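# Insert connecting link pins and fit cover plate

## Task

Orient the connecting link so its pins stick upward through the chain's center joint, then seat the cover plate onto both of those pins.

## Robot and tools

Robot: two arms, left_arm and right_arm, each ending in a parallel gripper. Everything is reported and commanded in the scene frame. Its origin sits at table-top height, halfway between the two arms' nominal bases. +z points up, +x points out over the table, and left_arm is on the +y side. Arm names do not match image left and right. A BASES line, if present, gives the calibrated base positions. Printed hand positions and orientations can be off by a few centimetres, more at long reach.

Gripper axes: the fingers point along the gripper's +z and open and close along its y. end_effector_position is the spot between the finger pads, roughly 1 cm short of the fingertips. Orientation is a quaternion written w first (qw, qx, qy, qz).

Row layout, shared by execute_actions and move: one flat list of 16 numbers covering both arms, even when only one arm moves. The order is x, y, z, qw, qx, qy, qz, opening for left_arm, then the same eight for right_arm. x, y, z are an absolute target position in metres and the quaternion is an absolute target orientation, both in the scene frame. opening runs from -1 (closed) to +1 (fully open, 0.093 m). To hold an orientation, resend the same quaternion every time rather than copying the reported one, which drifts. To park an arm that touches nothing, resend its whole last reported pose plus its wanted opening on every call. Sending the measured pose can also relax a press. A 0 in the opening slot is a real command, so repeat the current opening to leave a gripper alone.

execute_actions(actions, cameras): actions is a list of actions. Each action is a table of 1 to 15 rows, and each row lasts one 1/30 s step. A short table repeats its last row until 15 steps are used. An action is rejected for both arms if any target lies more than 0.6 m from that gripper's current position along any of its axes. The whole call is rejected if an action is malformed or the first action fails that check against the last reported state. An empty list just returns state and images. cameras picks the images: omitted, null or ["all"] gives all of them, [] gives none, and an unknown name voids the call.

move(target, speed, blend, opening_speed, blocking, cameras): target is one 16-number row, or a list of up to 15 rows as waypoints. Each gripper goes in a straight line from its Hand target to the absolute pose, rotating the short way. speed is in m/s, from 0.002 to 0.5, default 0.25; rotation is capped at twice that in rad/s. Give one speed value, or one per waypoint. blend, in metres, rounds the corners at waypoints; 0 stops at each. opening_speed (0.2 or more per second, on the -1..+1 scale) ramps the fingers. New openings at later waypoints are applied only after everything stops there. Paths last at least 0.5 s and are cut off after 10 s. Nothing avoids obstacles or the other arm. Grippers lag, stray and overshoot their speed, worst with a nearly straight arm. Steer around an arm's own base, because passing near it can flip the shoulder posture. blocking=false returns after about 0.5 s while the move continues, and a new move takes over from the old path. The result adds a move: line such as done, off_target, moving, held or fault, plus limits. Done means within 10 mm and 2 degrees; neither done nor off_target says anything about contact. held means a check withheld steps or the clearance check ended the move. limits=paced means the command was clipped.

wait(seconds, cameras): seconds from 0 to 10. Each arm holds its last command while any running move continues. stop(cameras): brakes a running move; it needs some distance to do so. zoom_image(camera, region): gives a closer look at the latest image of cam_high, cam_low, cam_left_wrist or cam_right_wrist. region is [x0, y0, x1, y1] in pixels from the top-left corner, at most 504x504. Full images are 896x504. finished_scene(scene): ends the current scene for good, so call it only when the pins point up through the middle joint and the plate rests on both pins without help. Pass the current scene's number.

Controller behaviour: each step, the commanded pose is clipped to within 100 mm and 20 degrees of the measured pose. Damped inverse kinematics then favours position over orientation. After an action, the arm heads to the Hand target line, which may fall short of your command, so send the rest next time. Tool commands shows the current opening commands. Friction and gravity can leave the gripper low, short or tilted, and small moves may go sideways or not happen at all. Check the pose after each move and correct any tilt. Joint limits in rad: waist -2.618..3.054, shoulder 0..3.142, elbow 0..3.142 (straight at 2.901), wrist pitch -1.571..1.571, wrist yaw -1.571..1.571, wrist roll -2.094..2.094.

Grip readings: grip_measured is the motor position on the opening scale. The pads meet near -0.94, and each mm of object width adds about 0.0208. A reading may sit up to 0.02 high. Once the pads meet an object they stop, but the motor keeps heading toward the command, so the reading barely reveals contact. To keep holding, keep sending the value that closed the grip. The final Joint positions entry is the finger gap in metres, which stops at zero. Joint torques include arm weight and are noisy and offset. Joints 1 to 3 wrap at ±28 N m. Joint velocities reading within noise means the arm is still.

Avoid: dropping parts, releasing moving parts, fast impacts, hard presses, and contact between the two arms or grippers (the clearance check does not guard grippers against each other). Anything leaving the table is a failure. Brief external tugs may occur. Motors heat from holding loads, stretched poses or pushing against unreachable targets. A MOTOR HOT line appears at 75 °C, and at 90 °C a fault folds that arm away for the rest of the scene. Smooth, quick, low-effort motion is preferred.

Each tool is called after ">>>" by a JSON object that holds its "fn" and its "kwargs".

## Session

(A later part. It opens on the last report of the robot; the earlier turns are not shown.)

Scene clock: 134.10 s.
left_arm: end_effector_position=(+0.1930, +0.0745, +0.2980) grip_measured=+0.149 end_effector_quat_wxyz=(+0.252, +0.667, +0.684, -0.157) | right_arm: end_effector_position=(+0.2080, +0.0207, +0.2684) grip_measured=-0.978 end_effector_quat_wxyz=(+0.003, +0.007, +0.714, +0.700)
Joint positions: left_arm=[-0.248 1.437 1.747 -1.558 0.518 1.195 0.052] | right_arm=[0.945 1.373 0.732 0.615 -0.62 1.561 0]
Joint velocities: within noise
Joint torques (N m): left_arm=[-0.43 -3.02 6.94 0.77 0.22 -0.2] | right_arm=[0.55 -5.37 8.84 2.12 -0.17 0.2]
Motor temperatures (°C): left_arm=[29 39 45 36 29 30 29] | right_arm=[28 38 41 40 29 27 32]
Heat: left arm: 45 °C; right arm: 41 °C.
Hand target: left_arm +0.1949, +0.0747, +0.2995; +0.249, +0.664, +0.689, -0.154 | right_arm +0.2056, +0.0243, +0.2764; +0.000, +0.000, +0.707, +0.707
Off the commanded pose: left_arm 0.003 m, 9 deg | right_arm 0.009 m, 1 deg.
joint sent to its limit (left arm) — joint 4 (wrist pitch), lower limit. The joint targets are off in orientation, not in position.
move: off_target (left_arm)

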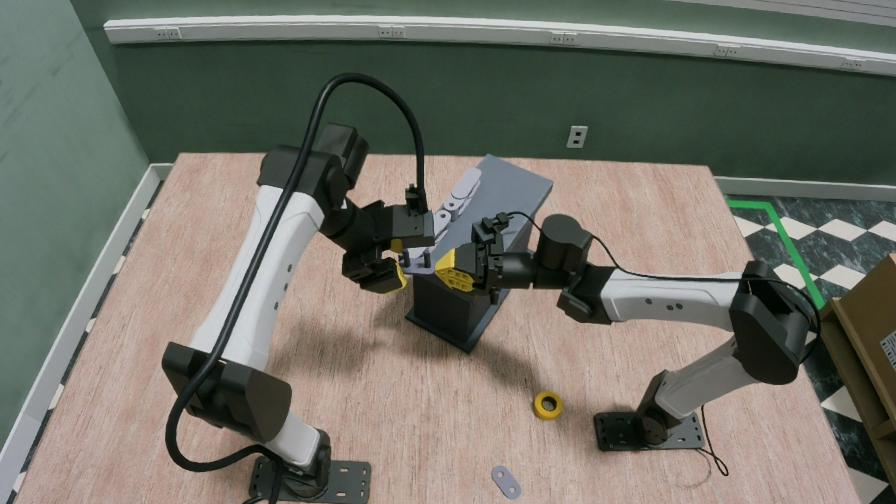

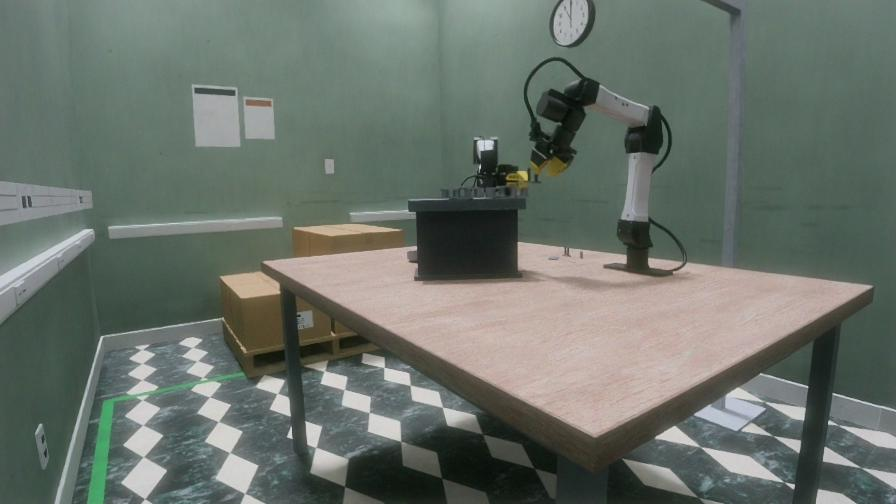

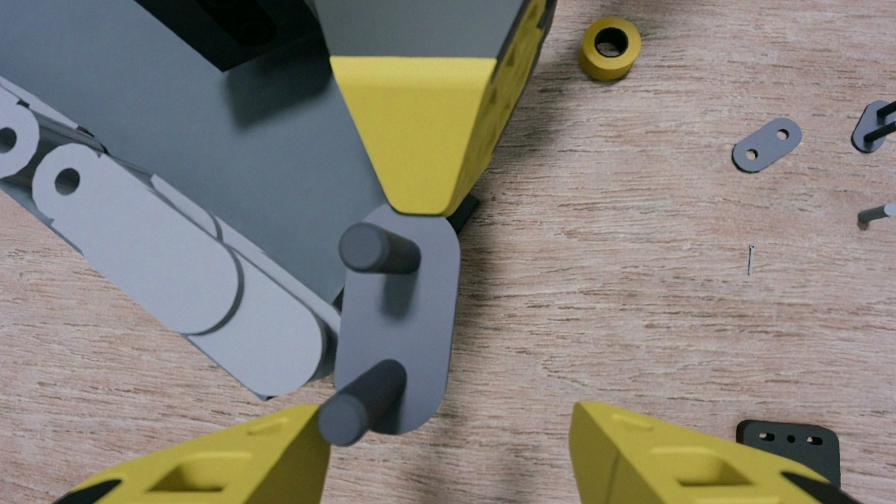

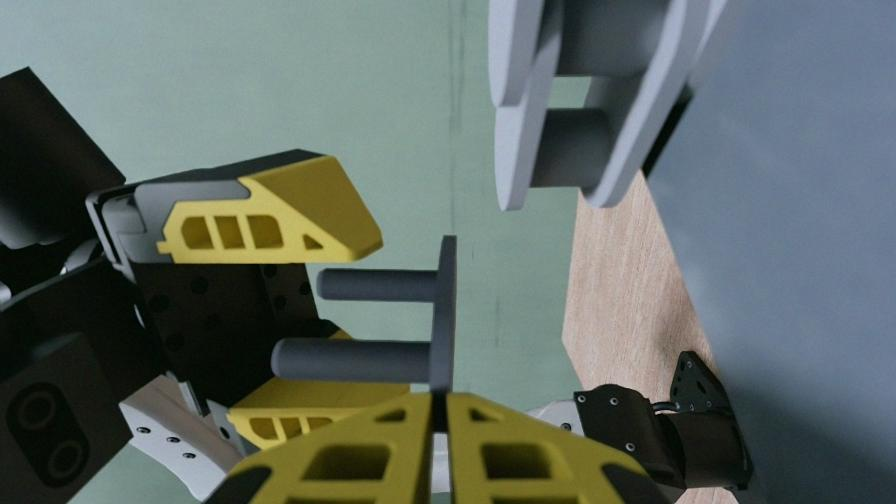

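>>> {"fn": "move", "kwargs": {"target": [[0.205,0.075,0.290,0.1830,0.6830,0.6830,-0.1830,0.15,0.2057,0.0245,0.2764,0,0,0.7071,0.7071,-1.0]], "speed": 0.1, "cameras": ["cam_left_wrist","cam_right_wrist"]}}

Scene clock: 135.93 s.
left_arm: end_effector_position=(+0.2012, +0.0723, +0.2893) grip_measured=+0.149 end_effector_quat_wxyz=(+0.237, +0.665, +0.688, -0.165) | right_arm: end_effector_position=(+0.2080, +0.0207, +0.2684) grip_measured=-0.978 end_effector_quat_wxyz=(+0.003, +0.007, +0.714, +0.700)
Joint positions: left_arm=[-0.248 1.481 1.755 -1.558 0.518 1.195 0.052] | right_arm=[0.945 1.373 0.732 0.615 -0.62 1.561 0]
Joint velocities: within noise
Joint torques (N m): left_arm=[0.4 -3.25 6.75 0.71 0.25 0.1] | right_arm=[0.55 -5.37 8.83 2.12 -0.17 0.2]
Motor temperatures (°C): left_arm=[29 39 45 36 29 30 29] | right_arm=[28 38 42 40 29 27 33]
Heat: left arm: 45 °C; right arm: 42 °C.
Hand target: left_arm +0.2049, +0.0747, +0.2894; +0.235, +0.667, +0.688, -0.160 | right_arm +0.2056, +0.0243, +0.2764; +0.000, +0.000, +0.707, +0.707
Off the commanded pose: left_arm 0.005 m, 7 deg | right_arm 0.009 m, 1 deg.
joint sent to its limit (left arm) — joint 4 (wrist pitch), lower limit. The joint targets are off in orientation, not in position.
move: off_target (left_arm)
Images, in order (width x height): cam_left_wrist 896x504, cam_right_wrist 896x504.

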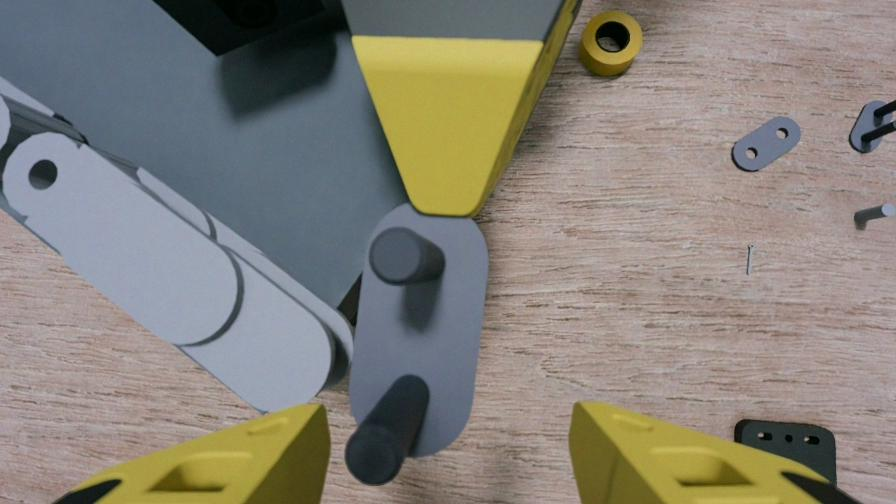

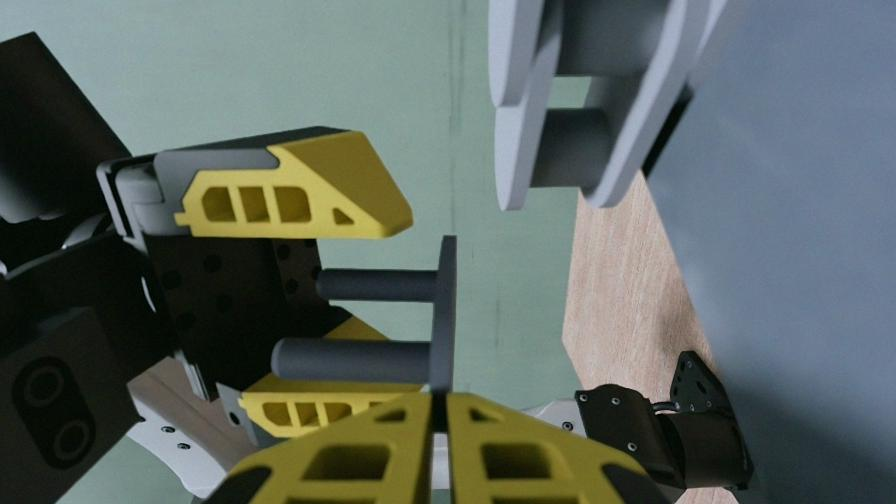

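>>> {"fn": "move", "kwargs": {"target": [[0.212,0.064,0.284,0.1830,0.6830,0.6830,-0.1830,0.15,0.2057,0.0245,0.2764,0,0,0.7071,0.7071,-1.0]], "speed": 0.06, "cameras": ["cam_left_wrist","cam_right_wrist"]}}

Scene clock: 138.40 s.
left_arm: end_effector_position=(+0.2096, +0.0640, +0.2842) grip_measured=+0.149 end_effector_quat_wxyz=(+0.226, +0.671, +0.684, -0.171) | right_arm: end_effector_position=(+0.2080, +0.0207, +0.2684) grip_measured=-0.978 end_effector_quat_wxyz=(+0.003, +0.007, +0.714, +0.700)
Joint positions: left_arm=[-0.269 1.533 1.787 -1.558 0.517 1.195 0.052] | right_arm=[0.945 1.373 0.732 0.615 -0.62 1.561 0]
Joint velocities: within noise
Joint torques (N m): left_arm=[-0.64 -3.6 7.15 0.66 0.22 -0.1] | right_arm=[0.55 -5.35 8.84 2.13 -0.17 0.2]
Motor temperatures (°C): left_arm=[29 39 45 36 29 30 29] | right_arm=[28 38 42 41 29 27 33]
Heat: left arm: 45 °C; right arm: 42 °C.
Hand target: left_arm +0.2119, +0.0637, +0.2835; +0.221, +0.672, +0.687, -0.168 | right_arm +0.2056, +0.0243, +0.2764; +0.000, +0.000, +0.707, +0.707
Off the commanded pose: left_arm 0.002 m, 5 deg | right_arm 0.009 m, 1 deg.
joint sent to its limit (left arm) — joint 4 (wrist pitch), lower limit. The joint targets are off in orientation, not in position.
move: off_target (left_arm)
Images, in order (width x height): cam_left_wrist 896x504, cam_right_wrist 896x504.

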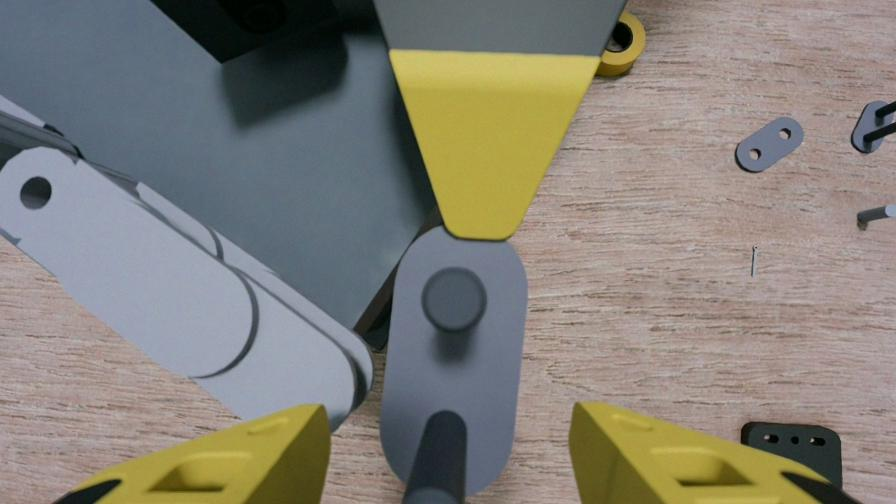

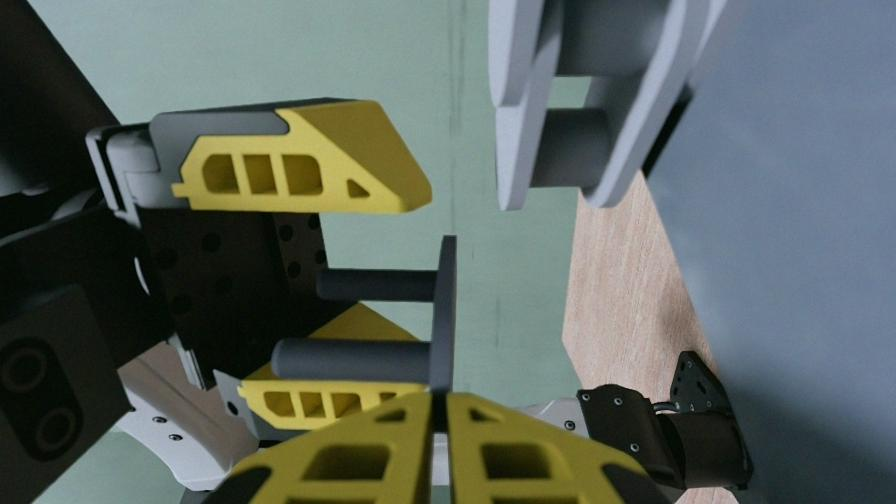

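>>> {"fn": "move", "kwargs": {"target": [[0.212,0.058,0.274,0.1830,0.6830,0.6830,-0.1830,0.15,0.2057,0.0245,0.2764,0,0,0.7071,0.7071,-1.0]], "speed": 0.06, "cameras": ["cam_left_wrist","cam_right_wrist"]}}

Scene clock: 139.77 s.
left_arm: end_effector_position=(+0.2104, +0.0579, +0.2769) grip_measured=+0.149 end_effector_quat_wxyz=(+0.213, +0.678, +0.681, -0.177) | right_arm: end_effector_position=(+0.2080, +0.0207, +0.2684) grip_measured=-0.978 end_effector_quat_wxyz=(+0.003, +0.007, +0.714, +0.700)
Joint positions: left_arm=[-0.291 1.559 1.787 -1.558 0.512 1.195 0.052] | right_arm=[0.945 1.373 0.732 0.615 -0.62 1.561 0]
Joint velocities: within noise
Joint torques (N m): left_arm=[-0.64 -3.81 6.13 0.62 0.23 -0.11] | right_arm=[0.55 -5.37 8.84 2.13 -0.18 0.2]
Motor temperatures (°C): left_arm=[29 38 45 36 29 30 29] | right_arm=[28 38 42 41 29 27 33]
Heat: left arm: 45 °C; right arm: 42 °C.
Hand target: left_arm +0.2119, +0.0578, +0.2736; +0.203, +0.678, +0.685, -0.175 | right_arm +0.2056, +0.0243, +0.2764; +0.000, +0.000, +0.707, +0.707
Off the commanded pose: left_arm 0.003 m, 4 deg | right_arm 0.009 m, 1 deg.
joint sent to its limit (left arm) — joint 4 (wrist pitch), lower limit. The joint targets are off in orientation, not in position.
move: off_target (left_arm)
Images, in order (width x height): cam_left_wrist 896x504, cam_right_wrist 896x504.

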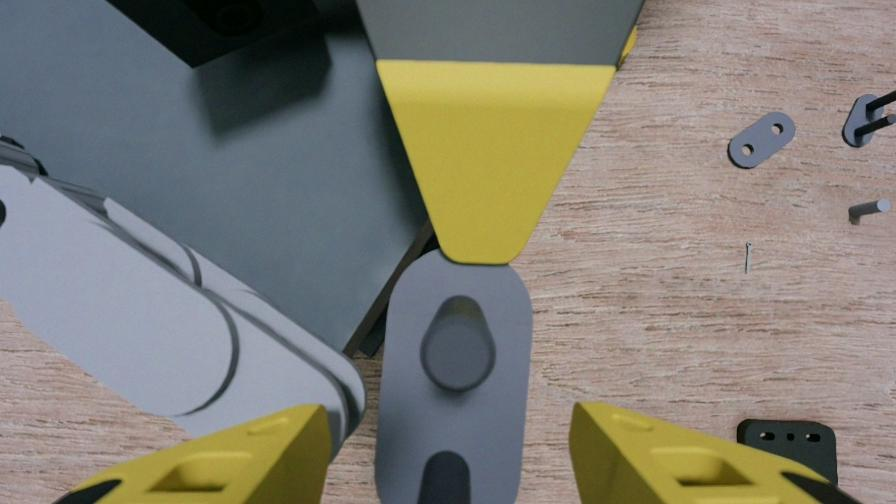

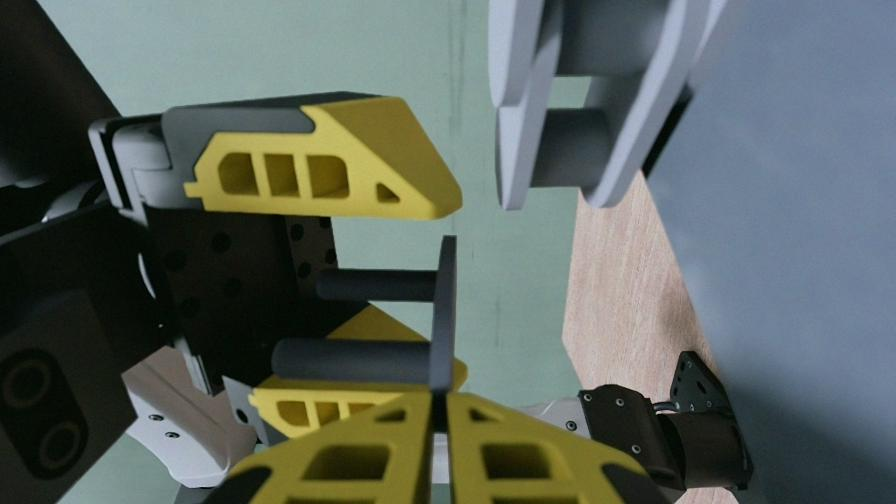

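>>> {"fn": "move", "kwargs": {"target": [[0.212,0.058,0.274,0.1830,0.6830,0.6830,-0.1830,-0.3,0.2057,0.0245,0.2764,0,0,0.7071,0.7071,-1.0],[0.212,0.058,0.274,0.1830,0.6830,0.6830,-0.1830,-0.85,0.2057,0.0245,0.2764,0,0,0.7071,0.7071,-1.0]], "speed": 0.06, "opening_speed": 0.6, "cameras": ["cam_left_wrist","cam_right_wrist"]}}

Scene clock: 143.20 s.
left_arm: end_effector_position=(+0.2100, +0.0582, +0.2766) grip_measured=-0.474 end_effector_quat_wxyz=(+0.211, +0.678, +0.682, -0.177) | right_arm: end_effector_position=(+0.2080, +0.0207, +0.2684) grip_measured=-0.978 end_effector_quat_wxyz=(+0.003, +0.007, +0.714, +0.700)
Joint positions: left_arm=[-0.291 1.559 1.787 -1.561 0.51 1.195 0.022] | right_arm=[0.945 1.373 0.732 0.615 -0.62 1.561 0]
Joint velocities: within noise
Joint torques (N m): left_arm=[-0.65 -3.81 6.13 0.64 0.21 -0.12] | right_arm=[0.57 -5.35 8.83 2.12 -0.17 0.2]
Motor temperatures (°C): left_arm=[29 38 45 36 29 30 29] | right_arm=[28 38 42 42 29 27 33]
Heat: left arm: 45 °C; right arm: 42 °C.
Hand target: left_arm +0.2119, +0.0578, +0.2736; +0.203, +0.678, +0.685, -0.175 | right_arm +0.2056, +0.0243, +0.2764; +0.000, +0.000, +0.707, +0.707
Off the commanded pose: left_arm 0.003 m, 3 deg | right_arm 0.009 m, 1 deg.
joint sent to its limit (left arm) — joint 4 (wrist pitch), lower limit. The joint targets are off in orientation, not in position.
move: off_target (left_arm); target 2's new opening was sent with left_arm's hand 0.003 m and 4 deg from that target
Images, in order (width x height): cam_left_wrist 896x504, cam_right_wrist 896x504.

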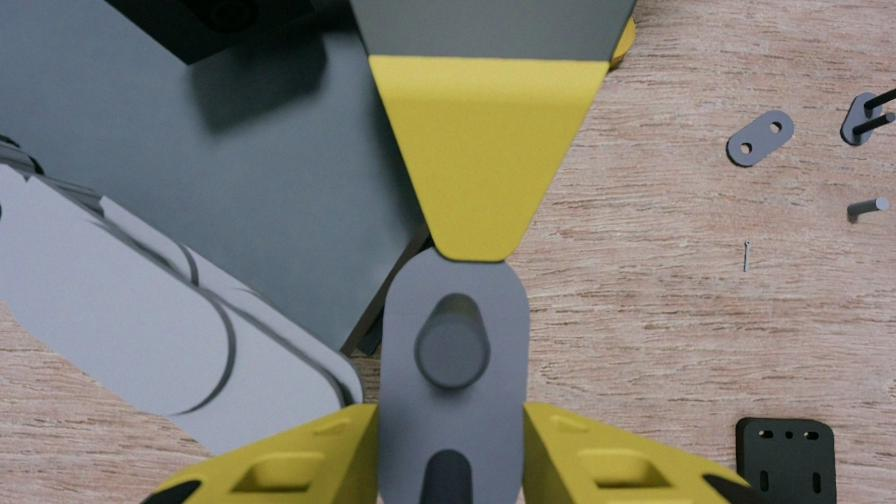

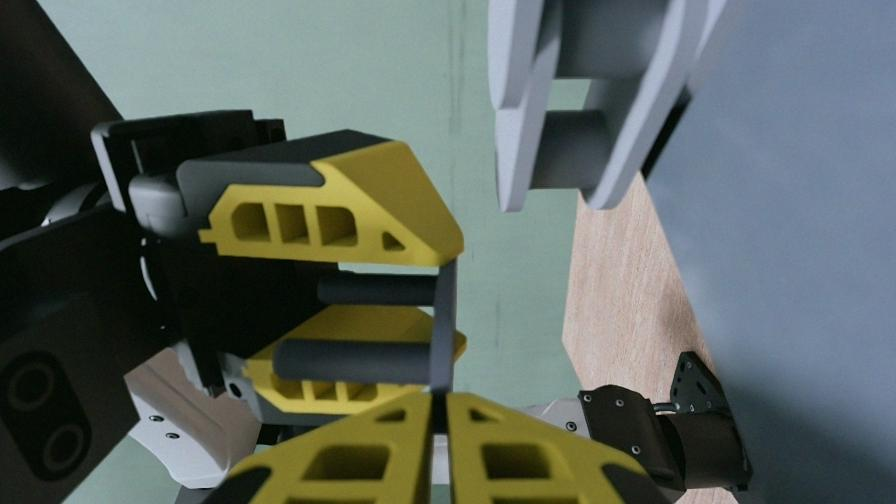

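>>> {"fn": "move", "kwargs": {"target": [[0.212,0.058,0.274,0.1830,0.6830,0.6830,-0.1830,-0.2,0.2057,0.0245,0.2764,0,0,0.7071,0.7071,-1.0],[0.212,0.060,0.2805,0.1830,0.6830,0.6830,-0.1830,-0.2,0.2057,0.0245,0.2764,0,0,0.7071,0.7071,-1.0]], "speed": 0.04, "opening_speed": 0.6, "cameras": ["cam_left_wrist","cam_right_wrist"]}}

Scene clock: 146.83 s.
left_arm: end_effector_position=(+0.2100, +0.0583, +0.2765) grip_measured=-0.202 end_effector_quat_wxyz=(+0.211, +0.678, +0.682, -0.177) | right_arm: end_effector_position=(+0.2080, +0.0207, +0.2684) grip_measured=-0.978 end_effector_quat_wxyz=(+0.003, +0.007, +0.714, +0.700)
Joint positions: left_arm=[-0.291 1.559 1.787 -1.561 0.509 1.195 0.036] | right_arm=[0.945 1.373 0.732 0.615 -0.62 1.562 0]
Joint velocities: within noise
Joint torques (N m): left_arm=[-0.05 -5 6.97 0.64 0.24 -0.17] | right_arm=[0.55 -5.37 8.84 2.12 -0.17 0.2]
Motor temperatures (°C): left_arm=[29 38 45 36 29 30 29] | right_arm=[28 38 42 42 29 27 33]
Heat: left arm: 45 °C; right arm: 42 °C.
Hand target: left_arm +0.2119, +0.0598, +0.2800; +0.213, +0.674, +0.686, -0.171 | right_arm +0.2056, +0.0243, +0.2764; +0.000, +0.000, +0.707, +0.707
Off the commanded pose: left_arm 0.005 m, 3 deg | right_arm 0.009 m, 1 deg.
joint sent to its limit (left arm) — joint 4 (wrist pitch), lower limit. The joint targets are off in orientation, not in position.
move: off_target (left_arm)
Images, in order (width x height): cam_left_wrist 896x504, cam_right_wrist 896x504.

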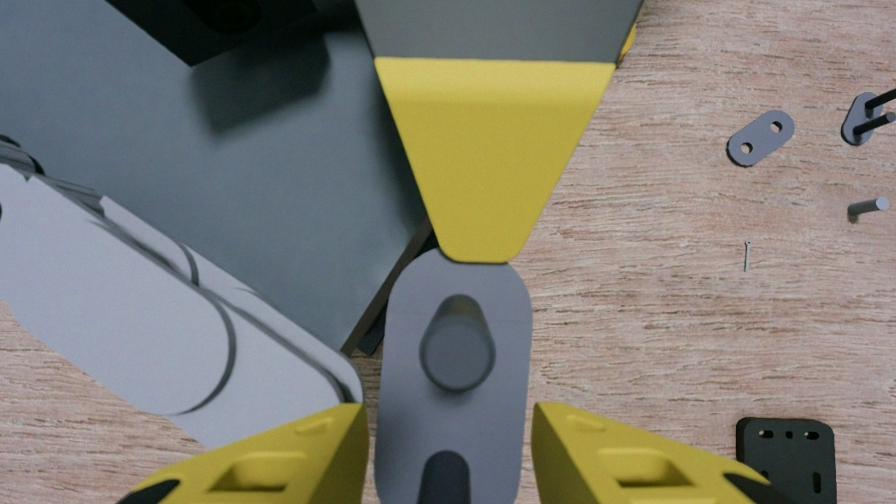

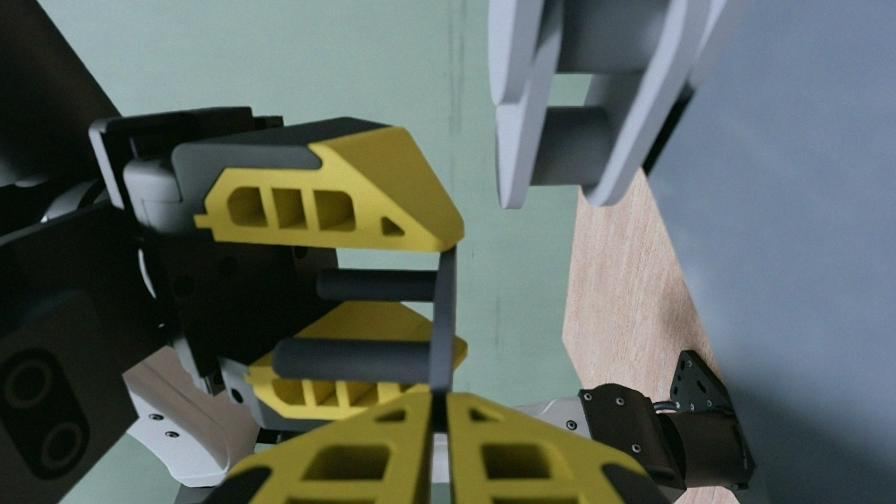

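>>> {"fn": "move", "kwargs": {"target": [[0.212,0.060,0.2805,0.1830,0.6830,0.6830,-0.1830,-0.85,0.2057,0.0245,0.2764,0,0,0.7071,0.7071,-1.0],[0.212,0.060,0.2805,0.1830,0.6830,0.6830,-0.1830,-0.85,0.2057,0.0245,0.2764,0,0,0.7071,0.7071,-0.5],[0.212,0.060,0.2805,0.1830,0.6830,0.6830,-0.1830,-0.85,0.2057,-0.035,0.2764,0,0,0.7071,0.7071,-0.5],[0.212,0.060,0.2805,0.1830,0.6830,0.6830,-0.1830,-0.85,0.23,-0.12,0.2764,0.3826,0.2,0.7,0.5,-0.5]], "speed": 0.08, "opening_speed": 0.6}}

Scene clock: 158.33 s.
left_arm: end_effector_position=(+0.2100, +0.0590, +0.2761) grip_measured=-0.475 end_effector_quat_wxyz=(+0.210, +0.678, +0.682, -0.175) | right_arm: end_effector_position=(+0.2316, -0.1189, +0.2791) grip_measured=-0.502 end_effector_quat_wxyz=(+0.395, +0.212, +0.723, +0.526)
Joint positions: left_arm=[-0.291 1.559 1.787 -1.563 0.505 1.195 0.022] | right_arm=[1.228 0.793 0.6 0.032 0.573 1.3 0.021]
Joint velocities: within noise
Joint torques (N m): left_arm=[-0.05 -5.01 6.94 0.64 0.28 -0.17] | right_arm=[0.57 -1.62 7.58 1.79 0.02 0.03]
Motor temperatures (°C): left_arm=[29 38 45 36 29 30 29] | right_arm=[28 38 41 42 29 27 32]
Heat: left arm: 45 °C; right arm: 42 °C.
Hand target: left_arm +0.2119, +0.0598, +0.2800; +0.213, +0.675, +0.686, -0.171 | right_arm +0.2301, -0.1199, +0.2764; +0.398, +0.208, +0.727, +0.520
Off the commanded pose: left_arm 0.005 m, 3 deg | right_arm 0.003 m, 1 deg.
joint sent to its limit (left arm) — joint 4 (wrist pitch), lower limit. The joint targets are off in orientation, not in position.
move: off_target (left_arm)

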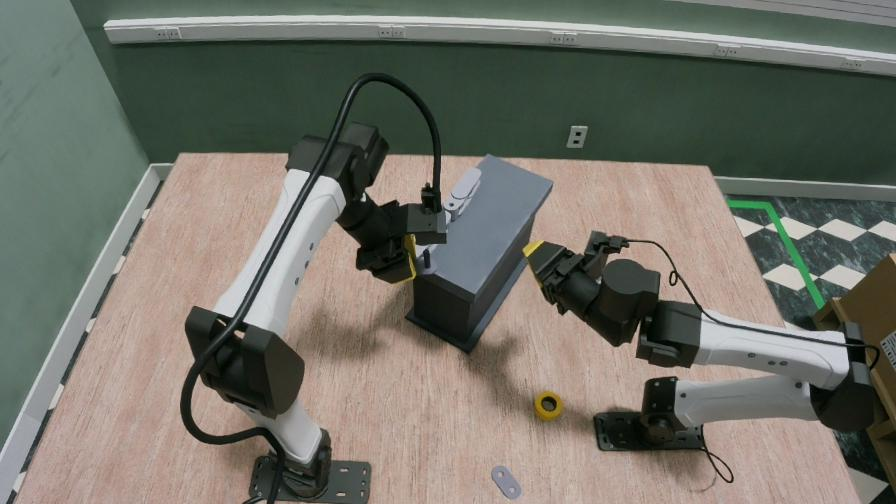

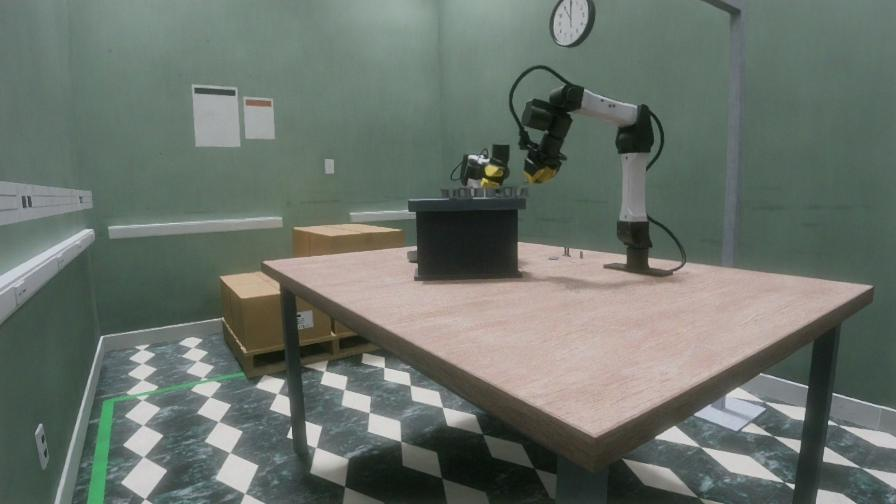

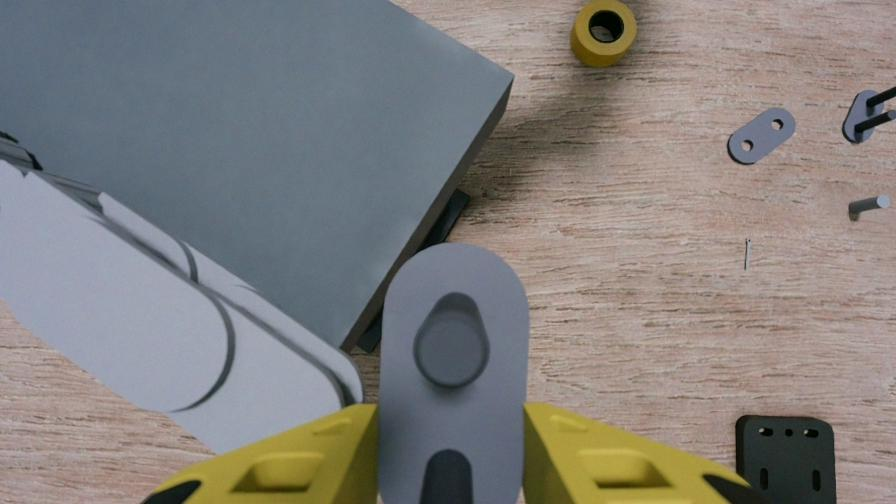

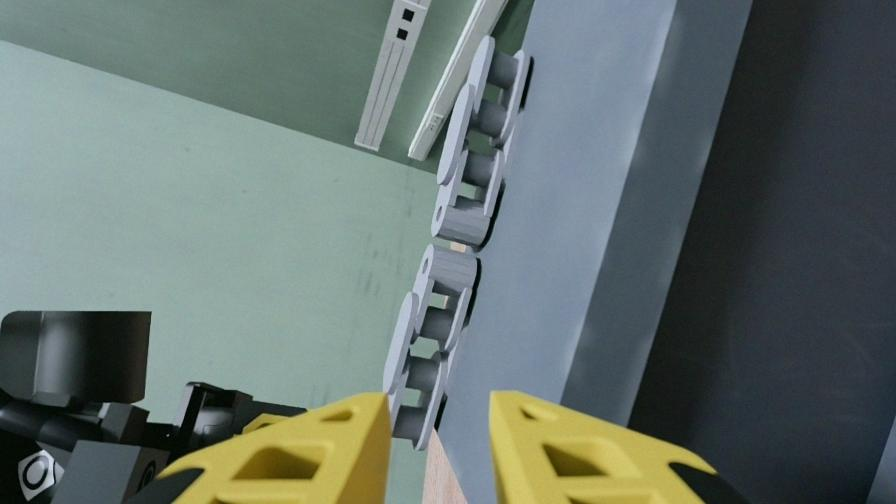

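>>> {"fn": "move", "kwargs": {"target": [[0.19,0.03,0.285,0.1830,0.6830,0.6830,-0.1830,-0.85,0.28,-0.36,0.28,0.2588,0,0.9659,0,0.3],[0.176,-0.10,0.26,0.1830,0.6830,0.6830,-0.1830,-0.85,0.28,-0.36,0.28,0.2588,0,0.9659,0,0.3],[0.176,-0.192,0.14,0.1830,0.6830,0.6830,-0.1830,-0.85,0.28,-0.36,0.28,0.2588,0,0.9659,0,0.3],[0.176,-0.196,0.06,0.1830,0.6830,0.6830,-0.1830,-0.85,0.28,-0.36,0.28,0.2588,0,0.9659,0,0.3]], "speed": [0.12,0.15,0.15,0.1], "blend": [0.02,0.03,0.02,0]}}

Scene clock: 168.33 s.
left_arm: end_effector_position=(+0.1764, -0.1923, +0.0667) grip_measured=-0.475 end_effector_quat_wxyz=(+0.183, +0.685, +0.680, -0.185) | right_arm: end_effector_position=(+0.2796, -0.3569, +0.2763) grip_measured=+0.298 end_effector_quat_wxyz=(+0.260, +0.000, +0.966, +0.006)
Joint positions: left_arm=[-0.965 1.993 1.45 -0.581 0.286 0.53 0.022] | right_arm=[0.073 1.111 1.44 -1.375 0.021 0.059 0.06]
Joint velocities: within noise
Joint torques (N m): left_arm=[-0.83 -8.43 5.83 1.32 0.09 -0.21] | right_arm=[-0.61 -1.09 8.13 1.25 0 0.07]
Motor temperatures (°C): left_arm=[29 39 45 36 29 30 30] | right_arm=[28 37 41 40 29 27 32]
Heat: left arm: 45 °C; right arm: 41 °C.
Hand target: left_arm +0.1759, -0.1958, +0.0600; +0.183, +0.683, +0.683, -0.183 | right_arm +0.2800, -0.3600, +0.2799; +0.259, +0.000, +0.966, +0.000
Off the commanded pose: left_arm 0.008 m, 0 deg | right_arm 0.005 m, 1 deg.
move: done

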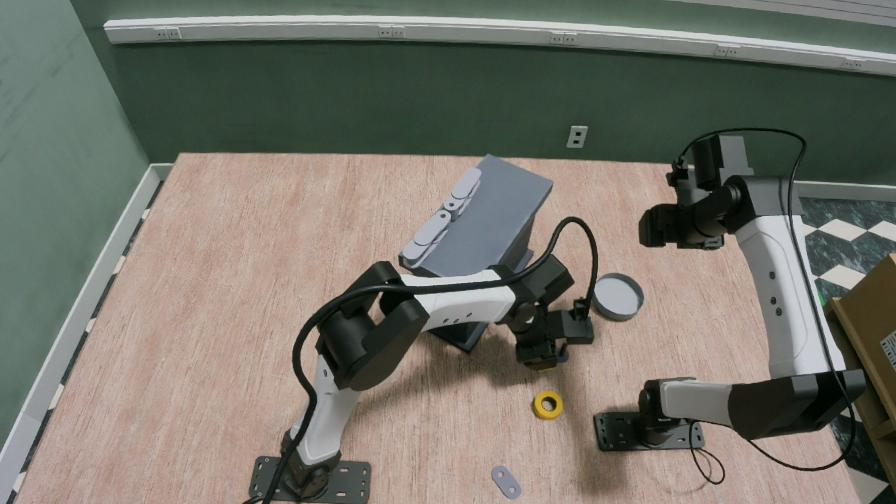

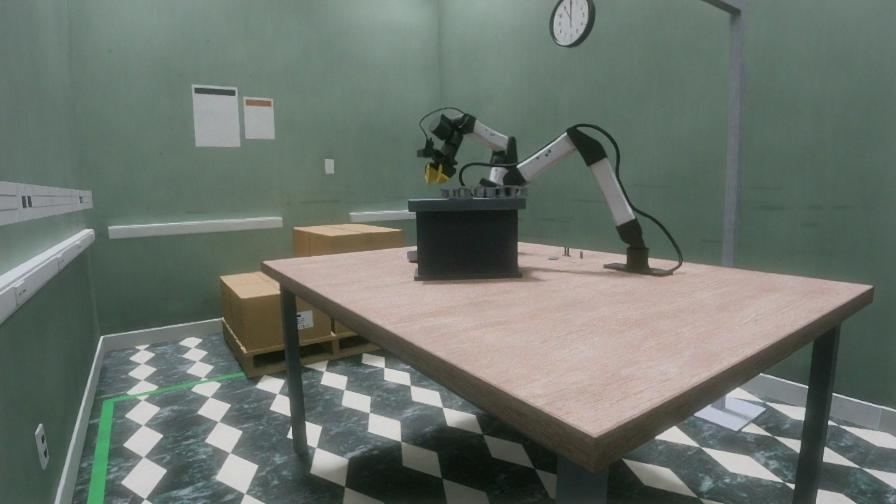

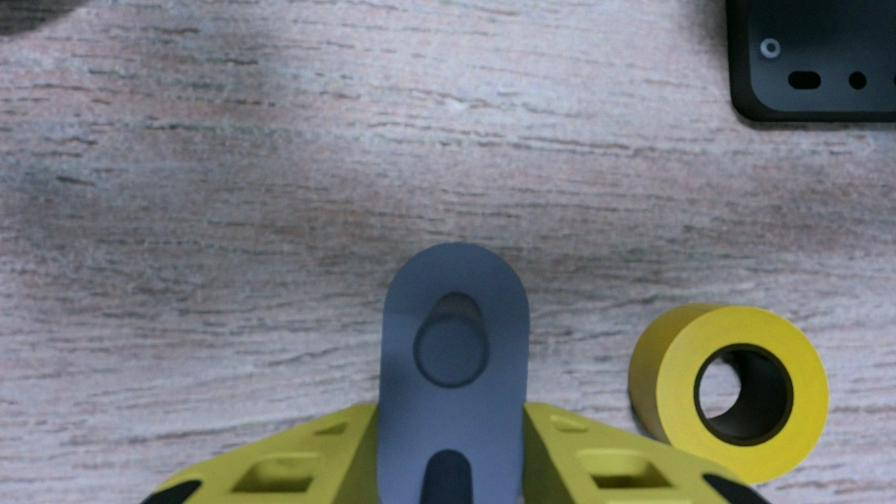

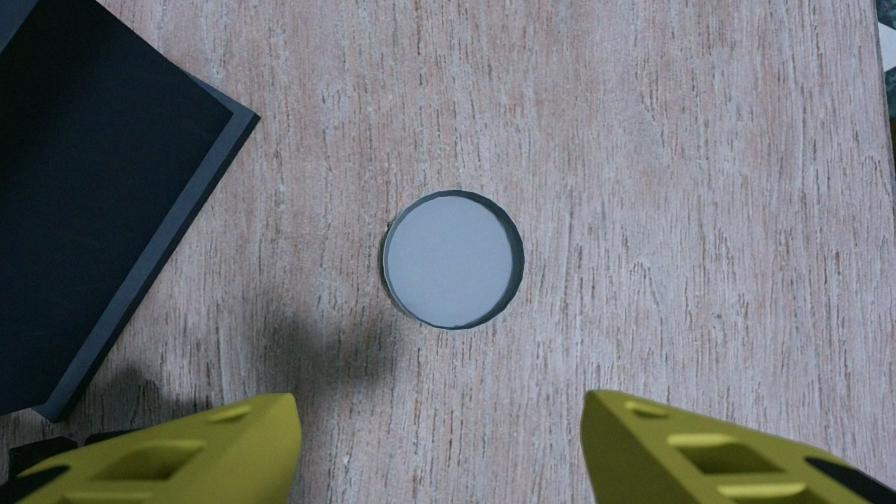

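>>> {"fn": "move", "kwargs": {"target": [0.176,-0.196,0.016,0.1830,0.6830,0.6830,-0.1830,-0.85,0.28,-0.36,0.28,0.2588,0,0.9659,0,0.3], "speed": 0.05, "cameras": ["cam_left_wrist"]}}

Scene clock: 170.27 s.
left_arm: end_effector_position=(+0.1773, -0.1936, +0.0245) grip_measured=-0.475 end_effector_quat_wxyz=(+0.185, +0.685, +0.680, -0.185) | right_arm: end_effector_position=(+0.2796, -0.3569, +0.2763) grip_measured=+0.298 end_effector_quat_wxyz=(+0.260, +0.000, +0.966, +0.006)
Joint positions: left_arm=[-0.965 2.055 1.361 -0.425 0.286 0.53 0.022] | right_arm=[0.073 1.111 1.44 -1.375 0.021 0.059 0.06]
Joint velocities: within noise
Joint torques (N m): left_arm=[-0.81 -8.42 5.41 1.34 0.09 -0.19] | right_arm=[-0.59 -1.09 8.13 1.26 -0.01 0.08]
Motor temperatures (°C): left_arm=[29 39 45 36 29 30 30] | right_arm=[28 37 41 40 29 27 32]
Heat: left arm: 45 °C; right arm: 41 °C.
Hand target: left_arm +0.1759, -0.1957, +0.0161; +0.183, +0.683, +0.683, -0.183 | right_arm +0.2800, -0.3600, +0.2799; +0.259, +0.000, +0.966, +0.000
Off the commanded pose: left_arm 0.009 m, 1 deg | right_arm 0.005 m, 1 deg.
move: done
Images, in order (width x height): cam_left_wrist 896x504.

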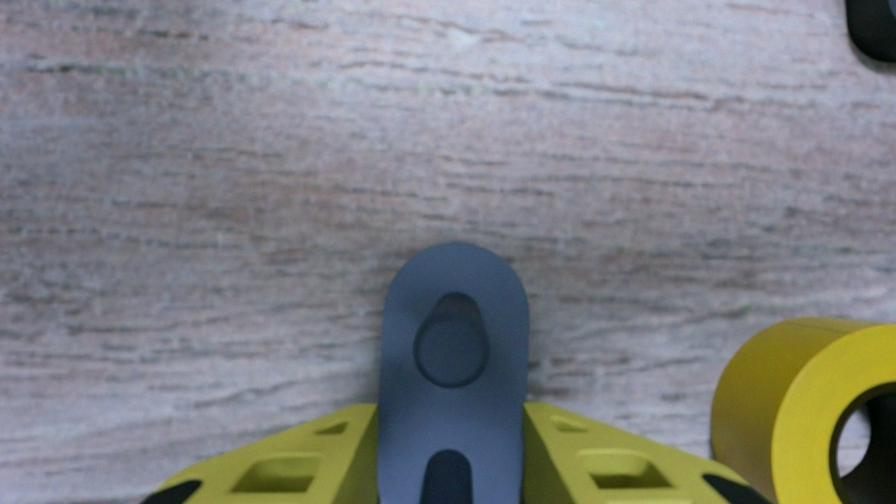

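>>> {"fn": "move", "kwargs": {"target": [0.176,-0.196,0.008,0.1830,0.6830,0.6830,-0.1830,-0.85,0.28,-0.36,0.28,0.2588,0,0.9659,0,0.3], "speed": 0.04, "cameras": ["cam_left_wrist"]}}

Scene clock: 172.43 s.
left_arm: end_effector_position=(+0.1781, -0.1947, +0.0222) grip_measured=-0.475 end_effector_quat_wxyz=(+0.189, +0.685, +0.679, -0.186) | right_arm: end_effector_position=(+0.2796, -0.3569, +0.2763) grip_measured=+0.298 end_effector_quat_wxyz=(+0.260, +0.000, +0.966, +0.006)
Joint positions: left_arm=[-0.965 2.059 1.353 -0.405 0.286 0.53 0.022] | right_arm=[0.073 1.111 1.44 -1.375 0.021 0.059 0.06]
Joint velocities: within noise
Joint torques (N m): left_arm=[-0.81 -7.57 4.86 1.42 0.09 -0.19] | right_arm=[-0.62 -1.1 8.14 1.25 0 0.07]
Motor temperatures (°C): left_arm=[29 39 45 36 29 30 30] | right_arm=[28 37 41 40 29 27 32]
Heat: left arm: 45 °C; right arm: 41 °C.
Hand target: left_arm +0.1758, -0.1955, +0.0083; +0.183, +0.683, +0.683, -0.183 | right_arm +0.2800, -0.3600, +0.2799; +0.259, +0.000, +0.966, +0.000
Off the commanded pose: left_arm 0.014 m, 1 deg | right_arm 0.005 m, 1 deg.
move: off_target (left_arm)
Images, in order (width x height): cam_left_wrist 896x504.

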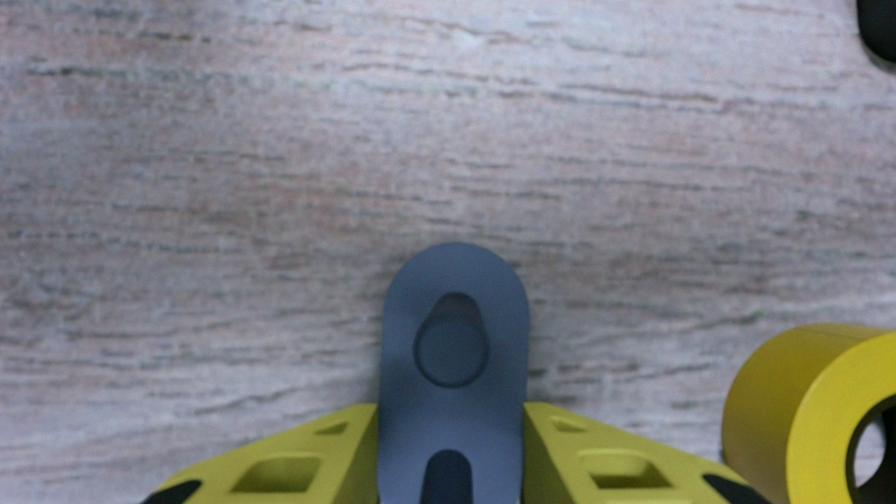

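>>> {"fn": "move", "kwargs": {"target": [[0.176,-0.196,0.008,0.1830,0.6830,0.6830,-0.1830,-0.2,0.28,-0.36,0.28,0.2588,0,0.9659,0,0.3],[0.176,-0.185,0.04,0.1830,0.6830,0.6830,-0.1830,0.0,0.28,-0.36,0.28,0.2588,0,0.9659,0,0.3],[0.176,-0.11,0.13,0.1830,0.6830,0.6830,-0.1830,0.0,0.28,-0.36,0.28,0.2588,0,0.9659,0,0.3]], "speed": [0.05,0.06,0.15], "opening_speed": 0.5}}

Scene clock: 178.00 s.
left_arm: end_effector_position=(+0.1703, -0.1241, +0.1242) grip_measured=-0.002 end_effector_quat_wxyz=(+0.188, +0.690, +0.673, -0.191) | right_arm: end_effector_position=(+0.2796, -0.3569, +0.2763) grip_measured=+0.298 end_effector_quat_wxyz=(+0.260, +0.000, +0.966, +0.006)
Joint positions: left_arm=[-0.862 1.727 1.333 -0.748 0.344 0.64 0.045] | right_arm=[0.073 1.111 1.44 -1.375 0.021 0.059 0.06]
Joint velocities: within noise
Joint torques (N m): left_arm=[2.21 -9.66 6.79 0.67 0.12 0.01] | right_arm=[-0.64 -1.1 8.12 1.25 -0.01 0.07]
Motor temperatures (°C): left_arm=[29 40 45 36 29 30 29] | right_arm=[28 37 41 39 29 27 32]
Heat: left arm: 45 °C; right arm: 41 °C.
Hand target: left_arm +0.1757, -0.1105, +0.1297; +0.183, +0.683, +0.683, -0.183 | right_arm +0.2800, -0.3600, +0.2799; +0.259, +0.000, +0.966, +0.000
Off the commanded pose: left_arm 0.016 m, 2 deg | right_arm 0.005 m, 1 deg.
move: off_target (left_arm); target 2's new opening was sent with left_arm's hand 0.014 m and 1 deg from that target

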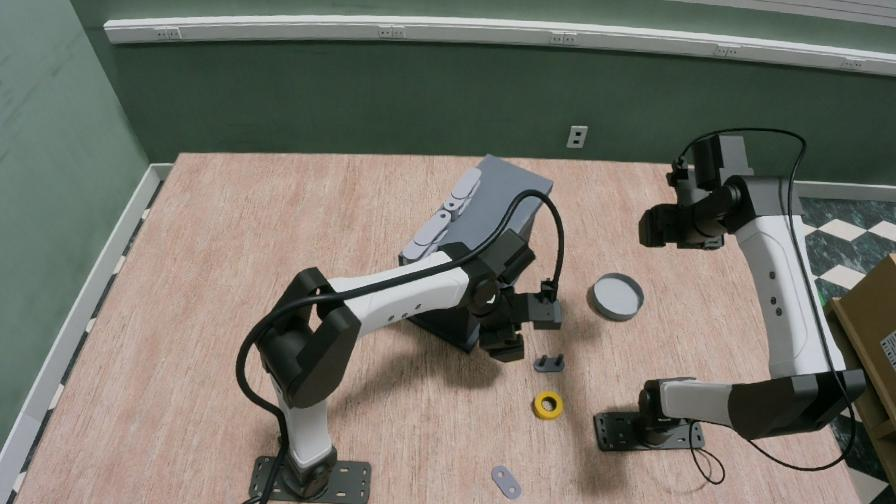

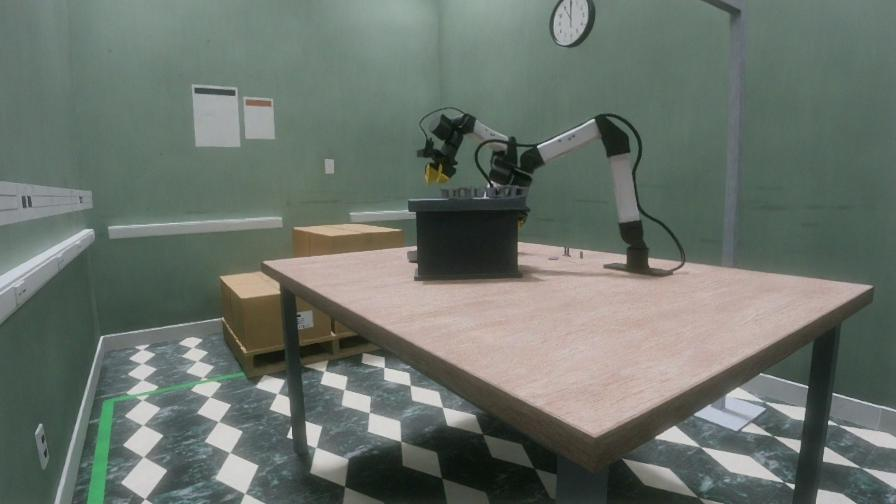

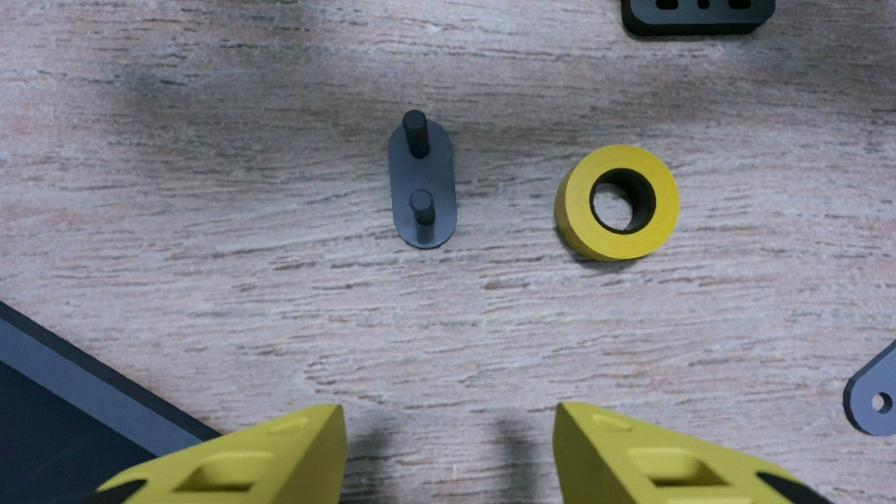

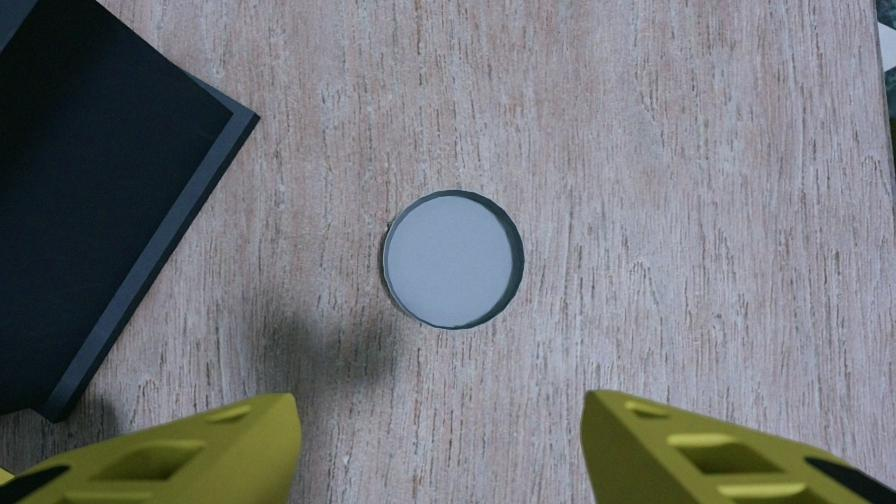

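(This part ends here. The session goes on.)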